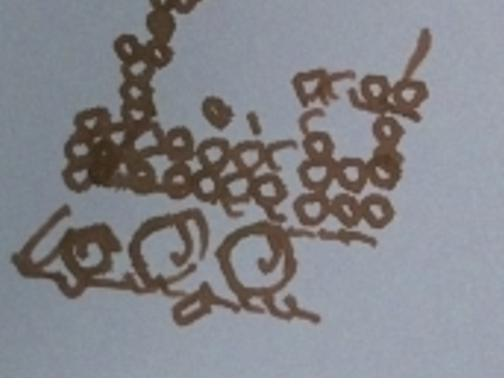

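Call:
{"method": "move", "body": {"target": [[0,0,0,0,0,0,1, 0.00317,0.01120,0,0,-0.02401,0.21538,-1],[0,0,0,0,0,0,1, 0.00317,0.01120,0.03597,0,-0.02401,0.21538,-1],[0,0,0,0,0,0,1, 0.00317,0.00601,0.03597,0,-0.02401,0.20418,-1],[0,0,0,0,0,0,1, 0.00317,0.00428,0.03597,0,-0.02401,0.19744,-1],[0,0,0,0,0,0,1, -0.01097,0.00428,0.03597,0,-0.02401,0.19744,-1]], "speed": [0.9,0.12,0.15,0.035,0.2], "blend": [0,0,0.002,0,0], "cameras": []}}

Scene clock: 955.50 s.
left_arm: end_effector_position=(+0.3943, +0.3350, +0.1104) grip_measured=+1.000 grip_effort_nm=0.00 end_effector_quat_wxyz=(+0.619, -0.015, +0.785, -0.003) | right_arm: end_effector_position=(+0.2681, +0.0588, +0.0989) grip_measured=-0.782 grip_effort_nm=-1.03 end_effector_quat_wxyz=(-0.361, +0.592, -0.408, -0.594)
Joint positions: left_arm=[1.014 -0.037 1.582 -0.053 0.332 -0.05 0.094] | right_arm=[0.947 -0.141 2.287 -1.399 1.139 0.605 0.01]
Joint torques (N m): left_arm=[1.69 0.04 -6.49 -0.05 5.29 -0.05] | right_arm=[1.09 -0.08 -8.55 -0.14 3.92 -0.44]
Heat: left arm: 45 °C; right arm: 43 °C.
Joint targets: left_arm=[1.021 -0.037 1.573 -0.053 0.341 -0.050] | right_arm=[0.930 -0.149 2.292 -1.400 1.132 0.600]
move: done

Call:
{"method": "move", "body": {"target": [[0,0,0,0,0,0,1, 0,0.00014,0,0,0,-0.00432,-1],[0,0,0,0,0,0,1, 0,-0.00295,0,0,0,-0.00387,-1],[0,0,0,0,0,0,1, 0,-0.00745,0,0,0,0.00944,-1],[0,0,0,0,0,0,1, 0,-0.01075,0,0,0,0.01254,-1],[0,0,0,0,0,0,1, 0,-0.01089,0,0,0,0.01439,-1],[0,0,0,0,0,0,1, 0,-0.00580,0,0,0,0.01394,-1],[0,0,0,0,0,0,1, 0,-0.00130,0,0,0,0.00063,-1],[0,0,0,0,0,0,1, 0,0.00200,0,0,0,-0.00247,-1],[0,0,0,0,0,0,1, 0,0.00214,0,0,0,-0.00432,-1],[0,0,0,0,0,0,1, 0.01414,0.00214,0,0,0,-0.00432,-1],[0,0,0,0,0,0,1, 0.01414,-0.01783,0,0,0,0.01344,-1],[0,0,0,0,0,0,1, 0.01414,-0.01170,0,0,0,0.00922,-1],[0,0,0,0,0,0,1, 0.01414,-0.01004,0,0,0,0.00247,-1]], "speed": [0.05,0.12,0.16,0.12,0.04,0.16,0.15,0.12,0.05,0.4,0.4,0.15,0.035], "blend": [0.003,0.005,0.005,0.005,0.003,0.005,0.005,0.004,0,0.02,0.005,0.002,0], "cameras": []}}

Scene clock: 960.73 s.
left_arm: end_effector_position=(+0.3943, +0.3350, +0.1104) grip_measured=+1.000 grip_effort_nm=0.00 end_effector_quat_wxyz=(+0.619, -0.015, +0.785, -0.003) | right_arm: end_effector_position=(+0.2666, +0.0614, +0.1072) grip_measured=-0.782 grip_effort_nm=-1.03 end_effector_quat_wxyz=(-0.415, +0.623, -0.350, -0.564)
Joint positions: left_arm=[1.014 -0.037 1.582 -0.053 0.332 -0.05 0.094] | right_arm=[1.03 -0.239 2.287 -1.399 1.139 0.612 0.01]
Joint torques (N m): left_arm=[1.68 0.02 -6.5 -0.01 5.34 -0.03] | right_arm=[1.39 0.03 -8.47 -0.09 3.88 -0.49]
Heat: left arm: 45 °C; right arm: 42 °C.
Joint targets: left_arm=[1.021 -0.037 1.573 -0.053 0.341 -0.050] | right_arm=[1.050 -0.234 2.292 -1.400 1.132 0.605]
move: done; blend cut to 0.0021 rad at target 4, 0.0021 rad at target 5, 0.0021 rad at target 8

Call:
{"method": "move", "body": {"target": [[0,0,0,0,0,0,1, -0.01414,0,0,0,0,0,-1],[0,0,0,0,0,0,1, -0.01414,0.01395,0,0,0,-0.01016,-1],[0,0,0,0,0,0,1, 0,0.01395,0,0,0,-0.01016,-1],[0,0,0,0,0,0,1, 0,-0.00425,0,0,0,0.00423,-1],[0,0,0,0,0,0,1, 0,0.00210,0,0,0,-0.00252,-1],[0,0,0,0,0,0,1, 0,0.00375,0,0,0,-0.00922,-1],[0,0,0,0,0,0,1, -0.01438,0.00375,0,0,0,-0.00922,-1],[0,0,0,0,0,0,1, -0.01438,0.00639,0,0,0,-0.01380,-1],[0,0,0,0,0,0,1, -0.01438,0.00725,0,0,0,-0.01623,-1],[0,0,0,0,0,0,1, -0.01438,0.00334,0,0,0,-0.01785,-1],[0,0,0,0,0,0,1, -0.01438,-0.00113,0,0,0,-0.01785,-1],[0,0,0,0,0,0,1, -0.01438,-0.00666,0,0,0,-0.00454,-1],[0,0,0,0,0,0,1, -0.01438,-0.01094,0,0,0,-0.00067,-1],[0,0,0,0,0,0,1, -0.01438,-0.01179,0,0,0,0.00333,-1],[0,0,0,0,0,0,1, -0.01438,-0.00856,0,0,0,0.00481,-1]], "speed": [0.2,0.15,0.4,0.4,0.15,0.035,0.2,0.09,0.035,0.13,0.15,0.17,0.14,0.04,0.13], "blend": [0,0,0.02,0.005,0.002,0,0,0.005,0.003,0.006,0.006,0.006,0.006,0.003,0], "cameras": []}}

Scene clock: 969.47 s.
left_arm: end_effector_position=(+0.3943, +0.3350, +0.1104) grip_measured=+1.000 grip_effort_nm=0.00 end_effector_quat_wxyz=(+0.619, -0.015, +0.785, -0.003) | right_arm: end_effector_position=(+0.2666, +0.0597, +0.0990) grip_measured=-0.782 grip_effort_nm=-1.03 end_effector_quat_wxyz=(-0.410, +0.626, -0.354, -0.561)
Joint positions: left_arm=[1.014 -0.037 1.582 -0.053 0.332 -0.05 0.094] | right_arm=[0.947 -0.314 2.287 -1.399 1.139 0.609 0.01]
Joint torques (N m): left_arm=[1.63 0.01 -6.45 -0.01 5.14 -0.06] | right_arm=[1.05 0.08 -8.46 -0.12 3.89 0.61]
Heat: left arm: 45 °C; right arm: 42 °C.
Joint targets: left_arm=[1.021 -0.037 1.573 -0.053 0.341 -0.050] | right_arm=[0.928 -0.306 2.292 -1.400 1.132 0.616]
move: done; blend cut to 0.0036 rad at target 8, 0.0044 rad at target 13

Call:
{"method": "move", "body": {"target": [[0,0,0,0,0,0,1, 0.01438,0,0,0,0,0,-1],[0,0,0,0,0,0,1, 0.01438,0.02434,0,0,0,-0.00733,-1],[0,0,0,0,0,0,1, 0.01438,0.02073,0,0,0,-0.01246,-1],[0,0,0,0,0,0,1, 0.01438,0.01908,0,0,0,-0.01920,-1],[0,0,0,0,0,0,1, -0.00024,0.01908,0,0,0,-0.01920,-1],[0,0,0,0,0,0,1, -0.00024,0.01685,0,0,0,-0.02473,-1],[0,0,0,0,0,0,1, -0.00024,0.01103,0,0,0,-0.02513,-1],[0,0,0,0,0,0,1, -0.00024,0.00382,0,0,0,-0.01192,-1],[0,0,0,0,0,0,1, -0.00024,-0.00200,0,0,0,-0.00764,-1],[0,0,0,0,0,0,1, -0.00024,-0.00423,0,0,0,-0.00310,-1],[0,0,0,0,0,0,1, -0.00024,0,0,0,0,0,-1],[0,0,0,0,0,0,1, -0.00024,0.00582,0,0,0,0.0004,-1],[0,0,0,0,0,0,1, -0.00024,0.01303,0,0,0,-0.01281,-1],[0,0,0,0,0,0,1, -0.00024,0.01886,0,0,0,-0.01709,-1],[0,0,0,0,0,0,1, -0.00024,0.02108,0,0,0,-0.02167,-1]], "speed": [0.4,0.4,0.15,0.035,0.2,0.065,0.18,0.22,0.18,0.07,0.13,0.18,0.22,0.18,0.07], "blend": [0.02,0.005,0.002,0,0,0.006,0.006,0.006,0.006,0.006,0.006,0.006,0.006,0.006,0], "cameras": []}}

Scene clock: 976.63 s.
left_arm: end_effector_position=(+0.3943, +0.3350, +0.1104) grip_measured=+1.000 grip_effort_nm=0.00 end_effector_quat_wxyz=(+0.619, -0.015, +0.785, -0.003) | right_arm: end_effector_position=(+0.2793, +0.0500, +0.0987) grip_measured=-0.782 grip_effort_nm=-1.03 end_effector_quat_wxyz=(-0.365, +0.584, -0.420, -0.591)
Joint positions: left_arm=[1.014 -0.037 1.582 -0.053 0.332 -0.05 0.094] | right_arm=[0.943 -0.132 2.287 -1.403 1.139 0.575 0.01]
Joint torques (N m): left_arm=[1.68 0.02 -6.5 -0.03 5.3 -0.05] | right_arm=[1.06 0.06 -8.47 -0.1 3.88 -0.58]
Heat: left arm: 45 °C; right arm: 42 °C.
Joint targets: left_arm=[1.021 -0.037 1.573 -0.053 0.341 -0.050] | right_arm=[0.925 -0.127 2.292 -1.400 1.132 0.568]
move: done

Call:
{"method": "move", "body": {"target": [[0,0,0,0,0,0,1, 0,-0.00423,0,0,0,-0.00306,-1],[0,0,0,0,0,0,1, 0,-0.01005,0,0,0,-0.00346,-1],[0,0,0,0,0,0,1, 0.01461,-0.01005,0,0,0,-0.00346,-1],[0,0,0,0,0,0,1, 0.01461,-0.02032,0,0,0,0.00535,-1],[0,0,0,0,0,0,1, 0.01461,-0.01401,0,0,0,0.00036,-1],[0,0,0,0,0,0,1, 0.01461,-0.01236,0,0,0,-0.00638,-1],[0,0,0,0,0,0,1, 0.00047,-0.01236,0,0,0,-0.00638,-1],[0,0,0,0,0,0,1, 0.00047,-0.01236,0,0,0,-0.00886,-1],[0,0,0,0,0,0,1, 0.00047,-0.00601,0,0,0,-0.01187,-1],[0,0,0,0,0,0,1, 0.01461,-0.00601,0,0,0,-0.01187,-1],[0,0,0,0,0,0,1, 0.01461,-0.01914,0,0,0,-0.13404,-1],[0,0,0,0,0,0,1, 0.01461,-0.01329,0,0,0,-0.14114,-1],[0,0,0,0,0,0,1, 0.01461,-0.01164,0,0,0,-0.14789,-1]], "speed": [0.13,0.18,0.4,0.4,0.15,0.035,0.2,0.1,0.13,0.4,0.5,0.15,0.035], "blend": [0.006,0,0.02,0.005,0.002,0,0,0.002,0,0.02,0.005,0.002,0], "cameras": []}}

Scene clock: 984.53 s.
left_arm: end_effector_position=(+0.3943, +0.3350, +0.1104) grip_measured=+1.000 grip_effort_nm=0.00 end_effector_quat_wxyz=(+0.619, -0.015, +0.785, -0.003) | right_arm: end_effector_position=(+0.3913, -0.0626, +0.1073) grip_measured=-0.782 grip_effort_nm=-1.03 end_effector_quat_wxyz=(-0.509, +0.548, -0.458, -0.481)
Joint positions: left_arm=[1.014 -0.037 1.582 -0.053 0.332 -0.05 0.094] | right_arm=[1.03 -0.232 2.287 -1.402 1.139 0.245 0.01]
Joint torques (N m): left_arm=[1.62 0.06 -6.46 -0.06 5.3 -0.02] | right_arm=[1.39 0.05 -8.46 -0.06 3.88 -0.55]
Heat: left arm: 45 °C; right arm: 41 °C.
Joint targets: left_arm=[1.021 -0.037 1.573 -0.053 0.341 -0.050] | right_arm=[1.050 -0.226 2.292 -1.400 1.132 0.239]
move: done

Call:
{"method": "move", "body": {"target": [[0,0,0,0,0,0,1, -0.01414,0,0,0,0,0,-1],[0,0,0,0,0,0,1, -0.01414,0,0,0,0,-0.00247,-1],[0,0,0,0,0,0,1, -0.01414,0.00791,0,0,0,-0.01479,-1],[0,0,0,0,0,0,1, -0.01414,0.01289,0,0,0,-0.02194,-1],[0,0,0,0,0,0,1, 0,0.01289,0,0,0,-0.02194,-1],[0,0,0,0,0,0,1, 0,-0.00750,0,0,0,-0.01313,-1],[0,0,0,0,0,0,1, 0,-0.00204,0,0,0,-0.02032,-1],[0,0,0,0,0,0,1, 0,-0.00039,0,0,0,-0.02707,-1],[0,0,0,0,0,0,1, -0.01414,-0.00039,0,0,0,-0.02707,-1],[0,0,0,0,0,0,1, -0.01414,-0.00039,0,0,0,-0.02954,-1],[0,0,0,0,0,0,1, -0.01414,0.00834,0,0,0,-0.03795,-1],[0,0,0,0,0,0,1, 0,0.00834,0,0,0,-0.03795,-1],[0,0,0,0,0,0,1, 0,0.02256,0,0,0,-0.02662,-1],[0,0,0,0,0,0,1, 0,0.01831,0,0,0,-0.03620,-1],[0,0,0,0,0,0,1, 0,0.01670,0,0,0,-0.04294,-1]], "speed": [0.2,0.1,0.15,0.15,0.4,0.4,0.15,0.035,0.2,0.1,0.15,0.4,0.4,0.15,0.035], "blend": [0,0.002,0.004,0,0.02,0.005,0.002,0,0,0.002,0,0.02,0.005,0.002,0], "cameras": []}}

Scene clock: 993.43 s.
left_arm: end_effector_position=(+0.3943, +0.3350, +0.1104) grip_measured=+1.000 grip_effort_nm=0.00 end_effector_quat_wxyz=(+0.619, -0.015, +0.785, -0.003) | right_arm: end_effector_position=(+0.4158, -0.1016, +0.1072) grip_measured=-0.782 grip_effort_nm=-1.03 end_effector_quat_wxyz=(+0.493, -0.485, +0.524, +0.497)
Joint positions: left_arm=[1.014 -0.037 1.582 -0.053 0.332 -0.05 0.094] | right_arm=[1.029 -0.076 2.287 -1.402 1.139 0.15 0.01]
Joint torques (N m): left_arm=[1.67 0.07 -6.42 -0.06 5.15 -0.14] | right_arm=[1.4 -0.07 -8.47 -0.06 3.88 -0.58]
Heat: left arm: 45 °C; right arm: 41 °C.
Joint targets: left_arm=[1.021 -0.037 1.573 -0.053 0.341 -0.050] | right_arm=[1.050 -0.085 2.292 -1.400 1.132 0.143]
move: done

Call:
{"method": "move", "body": {"target": [[0,0,0,0,0,0,1, -0.01438,0,0,0,0,0,-1],[0,0,0,0,0,0,1, -0.01438,0,0,0,0,-0.00247,-1],[0,0,0,0,0,0,1, -0.01438,-0.00214,0,0,0,-0.00544,-1],[0,0,0,0,0,0,1, -0.01438,-0.00777,0,0,0,-0.00585,-1],[0,0,0,0,0,0,1, -0.01438,-0.01470,0,0,0,0.00728,-1],[0,0,0,0,0,0,1, -0.01438,-0.02032,0,0,0,0.01147,-1],[0,0,0,0,0,0,1, -0.01438,-0.02246,0,0,0,0.01587,-1],[0,0,0,0,0,0,1, -0.01438,-0.01831,0,0,0,0.01888,-1],[0,0,0,0,0,0,1, -0.01438,-0.01269,0,0,0,0.01929,-1],[0,0,0,0,0,0,1, -0.01438,-0.00576,0,0,0,0.00616,-1],[0,0,0,0,0,0,1, -0.01438,-0.00014,0,0,0,0.00198,-1],[0,0,0,0,0,0,1, -0.01438,0.00200,0,0,0,-0.00247,-1],[0,0,0,0,0,0,1, -0.01438,-0.00214,0,0,0,-0.00544,-1],[0,0,0,0,0,0,1, 0,-0.00214,0,0,0,-0.00544,-1],[0,0,0,0,0,0,1, 0,-0.00214,-0.04429,0,0,-0.00544,-1]], "speed": [0.2,0.1,0.065,0.18,0.22,0.18,0.07,0.13,0.18,0.22,0.18,0.07,0.13,0.4,0.4], "blend": [0,0.002,0.006,0.006,0.006,0.006,0.006,0.006,0.006,0.006,0.006,0.006,0,0,0], "cameras": []}}

Scene clock: 1001.90 s.
left_arm: end_effector_position=(+0.3943, +0.3350, +0.1104) grip_measured=+1.000 grip_effort_nm=0.00 end_effector_quat_wxyz=(+0.619, -0.015, +0.785, -0.003) | right_arm: end_effector_position=(+0.4175, -0.1065, +0.1345) grip_measured=-0.782 grip_effort_nm=-1.03 end_effector_quat_wxyz=(+0.520, -0.502, +0.502, +0.475)
Joint positions: left_arm=[1.014 -0.037 1.582 -0.053 0.332 -0.05 0.094] | right_arm=[1.037 -0.095 2.222 -1.403 1.135 0.138 0.01]
Joint torques (N m): left_arm=[1.69 0.02 -6.6 -0.06 5.24 -0.02] | right_arm=[1.31 -0.08 -10.88 -0.01 4.53 -0.59]
Heat: left arm: 45 °C; right arm: 41 °C.
Joint targets: left_arm=[1.021 -0.037 1.573 -0.053 0.341 -0.050] | right_arm=[1.050 -0.103 2.193 -1.400 1.132 0.131]
move: done

Call:
{"method": "move", "body": {"target": [[0,0,0,0,0,0,1, 0.00232,-0.02205,0,0,-0.01790,0.21960,-1],[0,0,0,0,0,0,1, 0.00232,-0.02205,0.03597,0,-0.01790,0.21960,-1],[0,0,0,0,0,0,1, 0.00232,-0.01540,0.03597,0,-0.01790,0.21228,-1],[0,0,0,0,0,0,1, 0.00232,-0.01375,0.03597,0,-0.01790,0.20553,-1],[0,0,0,0,0,0,1, -0.01182,-0.01375,0.03597,0,-0.01790,0.20553,-1]], "speed": [0.9,0.12,0.15,0.035,0.2], "blend": [0,0,0.002,0,0], "cameras": []}}

Scene clock: 1006.93 s.
left_arm: end_effector_position=(+0.3943, +0.3350, +0.1104) grip_measured=+1.000 grip_effort_nm=0.00 end_effector_quat_wxyz=(+0.619, -0.015, +0.785, -0.003) | right_arm: end_effector_position=(+0.2655, +0.0517, +0.0990) grip_measured=-0.782 grip_effort_nm=-1.03 end_effector_quat_wxyz=(-0.389, +0.607, -0.386, -0.576)
Joint positions: left_arm=[1.014 -0.037 1.582 -0.053 0.332 -0.05 0.094] | right_arm=[0.969 -0.224 2.268 -1.399 1.099 0.595 0.01]
Joint torques (N m): left_arm=[1.68 0.06 -6.32 -0.06 5.31 -0.05] | right_arm=[1.05 0.05 -8.35 -0.13 3.75 -0.55]
Heat: left arm: 45 °C; right arm: 42 °C.
Joint targets: left_arm=[1.021 -0.037 1.573 -0.053 0.341 -0.050] | right_arm=[0.949 -0.219 2.273 -1.400 1.092 0.589]
move: done

Call:
{"method": "move", "body": {"target": [[0,0,0,0,0,0,1, 0.00033,0,0,0,0,-0.00247,-1],[0,0,0,0,0,0,1, 0.00033,0.01610,0,0,0,-0.01187,-1],[0,0,0,0,0,0,1, 0.01414,0.01610,0,0,0,-0.01187,-1],[0,0,0,0,0,0,1, 0.01414,-0.00123,0,0,0,-0.14105,-1],[0,0,0,0,0,0,1, 0.01414,0.00467,0,0,0,-0.14780,-1],[0,0,0,0,0,0,1, 0.01414,0.00634,0,0,0,-0.15454,-1],[0,0,0,0,0,0,1, 0.00033,0.00634,0,0,0,-0.15454,-1],[0,0,0,0,0,0,1, 0.00033,0.00634,0,0,0,-0.15701,-1],[0,0,0,0,0,0,1, 0.00033,0.01468,0,0,0,-0.16839,-1],[0,0,0,0,0,0,1, 0.01414,0.01468,0,0,0,-0.16839,-1],[0,0,0,0,0,0,1, 0.01414,0.01410,0,0,0,-0.15229,-1],[0,0,0,0,0,0,1, 0.01414,0.00950,0,0,0,-0.15625,-1],[0,0,0,0,0,0,1, 0.01414,0.00787,0,0,0,-0.16299,-1]], "speed": [0.1,0.15,0.4,0.6,0.15,0.035,0.2,0.1,0.15,0.4,0.4,0.15,0.035], "blend": [0.002,0,0.02,0.005,0.002,0,0,0.002,0,0.02,0.005,0.002,0], "cameras": []}}

Scene clock: 1014.83 s.
left_arm: end_effector_position=(+0.3943, +0.3350, +0.1104) grip_measured=+1.000 grip_effort_nm=0.00 end_effector_quat_wxyz=(+0.619, -0.015, +0.785, -0.003) | right_arm: end_effector_position=(+0.3876, -0.0695, +0.1070) grip_measured=-0.782 grip_effort_nm=-1.03 end_effector_quat_wxyz=(+0.490, -0.523, +0.487, +0.499)
Joint positions: left_arm=[1.014 -0.037 1.582 -0.053 0.332 -0.05 0.094] | right_arm=[1.049 -0.144 2.268 -1.399 1.099 0.232 0.01]
Joint torques (N m): left_arm=[1.65 0.01 -6.39 -0.05 5.31 -0.1] | right_arm=[1.4 -0.1 -8.25 -0.09 3.75 -0.54]
Heat: left arm: 45 °C; right arm: 43 °C.
Joint targets: left_arm=[1.021 -0.037 1.573 -0.053 0.341 -0.050] | right_arm=[1.069 -0.153 2.273 -1.400 1.092 0.226]
move: done; blend cut to 0.0179 rad at target 10

Call:
{"method": "move", "body": {"target": [[0,0,0,0,0,0,1, -0.01381,0,0,0,0,0,-1],[0,0,0,0,0,0,1, -0.01381,0,0,0,0,-0.00247,-1],[0,0,0,0,0,0,1, -0.01381,-0.00209,0,0,0,-0.00459,-1],[0,0,0,0,0,0,1, -0.01381,-0.00711,0,0,0,0.00674,-1],[0,0,0,0,0,0,1, -0.01381,-0.01213,0,0,0,0.00967,-1],[0,0,0,0,0,0,1, -0.01381,-0.01421,0,0,0,0.01322,-1],[0,0,0,0,0,0,1, -0.01381,-0.01012,0,0,0,0.01533,-1],[0,0,0,0,0,0,1, -0.01381,-0.00510,0,0,0,0.00400,-1],[0,0,0,0,0,0,1, -0.01381,-0.00008,0,0,0,0.00108,-1],[0,0,0,0,0,0,1, -0.01381,0.00200,0,0,0,-0.00247,-1],[0,0,0,0,0,0,1, -0.01381,-0.00209,0,0,0,-0.00459,-1],[0,0,0,0,0,0,1, 0,-0.00209,0,0,0,-0.00459,-1],[0,0,0,0,0,0,1, 0,-0.01558,0,0,0,-0.0005,-1],[0,0,0,0,0,0,1, 0,-0.00969,0,0,0,-0.00679,-1],[0,0,0,0,0,0,1, 0,-0.00804,0,0,0,-0.01353,-1]], "speed": [0.2,0.1,0.1,0.17,0.17,0.07,0.14,0.17,0.17,0.07,0.15,0.4,0.4,0.15,0.035], "blend": [0,0.002,0.006,0.006,0.006,0.006,0.006,0.006,0.006,0.006,0,0.02,0.005,0.002,0], "cameras": []}}

Scene clock: 1020.97 s.
left_arm: end_effector_position=(+0.3943, +0.3350, +0.1104) grip_measured=+1.000 grip_effort_nm=0.00 end_effector_quat_wxyz=(+0.619, -0.015, +0.785, -0.003) | right_arm: end_effector_position=(+0.3956, -0.0814, +0.1071) grip_measured=-0.782 grip_effort_nm=-1.03 end_effector_quat_wxyz=(+0.518, -0.535, +0.473, +0.471)
Joint positions: left_arm=[1.014 -0.037 1.582 -0.053 0.332 -0.05 0.094] | right_arm=[1.05 -0.226 2.268 -1.399 1.099 0.202 0.01]
Joint torques (N m): left_arm=[1.71 0.02 -6.57 -0.07 5.22 -0.12] | right_arm=[1.39 0.03 -8.27 -0.09 3.78 -0.54]
Heat: left arm: 45 °C; right arm: 43 °C.
Joint targets: left_arm=[1.021 -0.037 1.573 -0.053 0.341 -0.050] | right_arm=[1.069 -0.221 2.273 -1.400 1.092 0.196]
move: done

Call:
{"method": "move", "body": {"target": [[0,0,0,0,0,0,1, -0.01381,0,0,0,0,0,-1],[0,0,0,0,0,0,1, -0.01381,0,0,0,0,-0.00247,-1],[0,0,0,0,0,0,1, -0.01381,0.01109,0,0,0,-0.01942,-1],[0,0,0,0,0,0,1, -0.01381,0.01821,0,0,0,-0.03539,-1],[0,0,0,0,0,0,1, 0,0.01821,0,0,0,-0.03539,-1],[0,0,0,0,0,0,1, 0,0.00483,0,0,0,-0.02073,-1],[0,0,0,0,0,0,1, 0,0.01103,0,0,0,-0.02765,-1],[0,0,0,0,0,0,1, 0,0.01268,0,0,0,-0.03440,-1],[0,0,0,0,0,0,1, -0.01381,0.01268,0,0,0,-0.03440,-1],[0,0,0,0,0,0,1, -0.01381,0.01268,0,0,0,-0.03687,-1],[0,0,0,0,0,0,1, -0.01381,0.01813,0,0,0,-0.04523,-1],[0,0,0,0,0,0,1, 0,0.01813,0,0,0,-0.04523,-1],[0,0,0,0,0,0,1, 0,0.01662,0,0,0,-0.02747,-1],[0,0,0,0,0,0,1, 0,0.01246,0,0,0,-0.03314,-1],[0,0,0,0,0,0,1, 0,0.01081,0,0,0,-0.03988,-1]], "speed": [0.2,0.1,0.15,0.15,0.4,0.4,0.15,0.035,0.2,0.1,0.13,0.4,0.4,0.15,0.035], "blend": [0,0.002,0.006,0,0.02,0.005,0.002,0,0,0.002,0,0.02,0.005,0.002,0], "cameras": []}}

Scene clock: 1029.80 s.
left_arm: end_effector_position=(+0.3943, +0.3350, +0.1104) grip_measured=+1.000 grip_effort_nm=0.00 end_effector_quat_wxyz=(+0.619, -0.015, +0.785, -0.003) | right_arm: end_effector_position=(+0.4167, -0.1178, +0.1070) grip_measured=-0.782 grip_effort_nm=-1.03 end_effector_quat_wxyz=(+0.513, -0.487, +0.523, +0.476)
Joint positions: left_arm=[1.014 -0.037 1.582 -0.053 0.332 -0.05 0.094] | right_arm=[1.049 -0.121 2.268 -1.399 1.099 0.113 0.01]
Joint torques (N m): left_arm=[1.64 0.04 -6.64 -0.02 5.26 -0.01] | right_arm=[1.4 -0.08 -8.25 -0.09 3.78 -0.57]
Heat: left arm: 45 °C; right arm: 43 °C.
Joint targets: left_arm=[1.021 -0.037 1.573 -0.053 0.341 -0.050] | right_arm=[1.069 -0.129 2.273 -1.400 1.092 0.107]
move: done; blend cut to 0.0198 rad at target 12

Call:
{"method": "move", "body": {"target": [[0,0,0,0,0,0,1, -0.01381,0,0,0,0,0,-1],[0,0,0,0,0,0,1, -0.01381,0,0,0,0,-0.00247,-1],[0,0,0,0,0,0,1, -0.01381,-0.00171,0,0,0,-0.00423,-1],[0,0,0,0,0,0,1, -0.01381,-0.00585,0,0,0,0.00701,-1],[0,0,0,0,0,0,1, -0.01381,-0.00998,0,0,0,0.00944,-1],[0,0,0,0,0,0,1, -0.01381,-0.01169,0,0,0,0.01237,-1],[0,0,0,0,0,0,1, -0.01381,-0.00798,0,0,0,0.01412,-1],[0,0,0,0,0,0,1, -0.01381,-0.00384,0,0,0,0.00288,-1],[0,0,0,0,0,0,1, -0.01381,0.00029,0,0,0,0.00045,-1],[0,0,0,0,0,0,1, -0.01381,0.00200,0,0,0,-0.00247,-1],[0,0,0,0,0,0,1, -0.01381,-0.00171,0,0,0,-0.00423,-1],[0,0,0,0,0,0,1, 0,-0.00171,0,0,0,-0.00423,-1],[0,0,0,0,0,0,1, 0,-0.00171,-0.05054,0,0,-0.00423,-1]], "speed": [0.2,0.1,0.1,0.15,0.15,0.065,0.14,0.15,0.15,0.065,0.14,0.4,0.4], "blend": [0,0.002,0.006,0.006,0.006,0.006,0.006,0.006,0.006,0.006,0,0,0], "cameras": ["cam_above"]}}

Scene clock: 1036.17 s.
left_arm: end_effector_position=(+0.3943, +0.3350, +0.1104) grip_measured=+1.000 grip_effort_nm=0.00 end_effector_quat_wxyz=(+0.619, -0.015, +0.785, -0.003) | right_arm: end_effector_position=(+0.4174, -0.1215, +0.1408) grip_measured=-0.782 grip_effort_nm=-1.03 end_effector_quat_wxyz=(+0.543, -0.507, +0.496, +0.450)
Joint positions: left_arm=[1.014 -0.037 1.582 -0.053 0.332 -0.05 0.094] | right_arm=[1.059 -0.137 2.187 -1.399 1.095 0.105 0.01]
Joint torques (N m): left_arm=[1.66 0.06 -6.58 -0.05 5.24 -0.06] | right_arm=[1.28 -0.08 -10.41 -0.04 4.51 -0.64]
Heat: left arm: 45 °C; right arm: 43 °C.
Joint targets: left_arm=[1.021 -0.037 1.573 -0.053 0.341 -0.050] | right_arm=[1.069 -0.144 2.161 -1.400 1.092 0.098]
move: done

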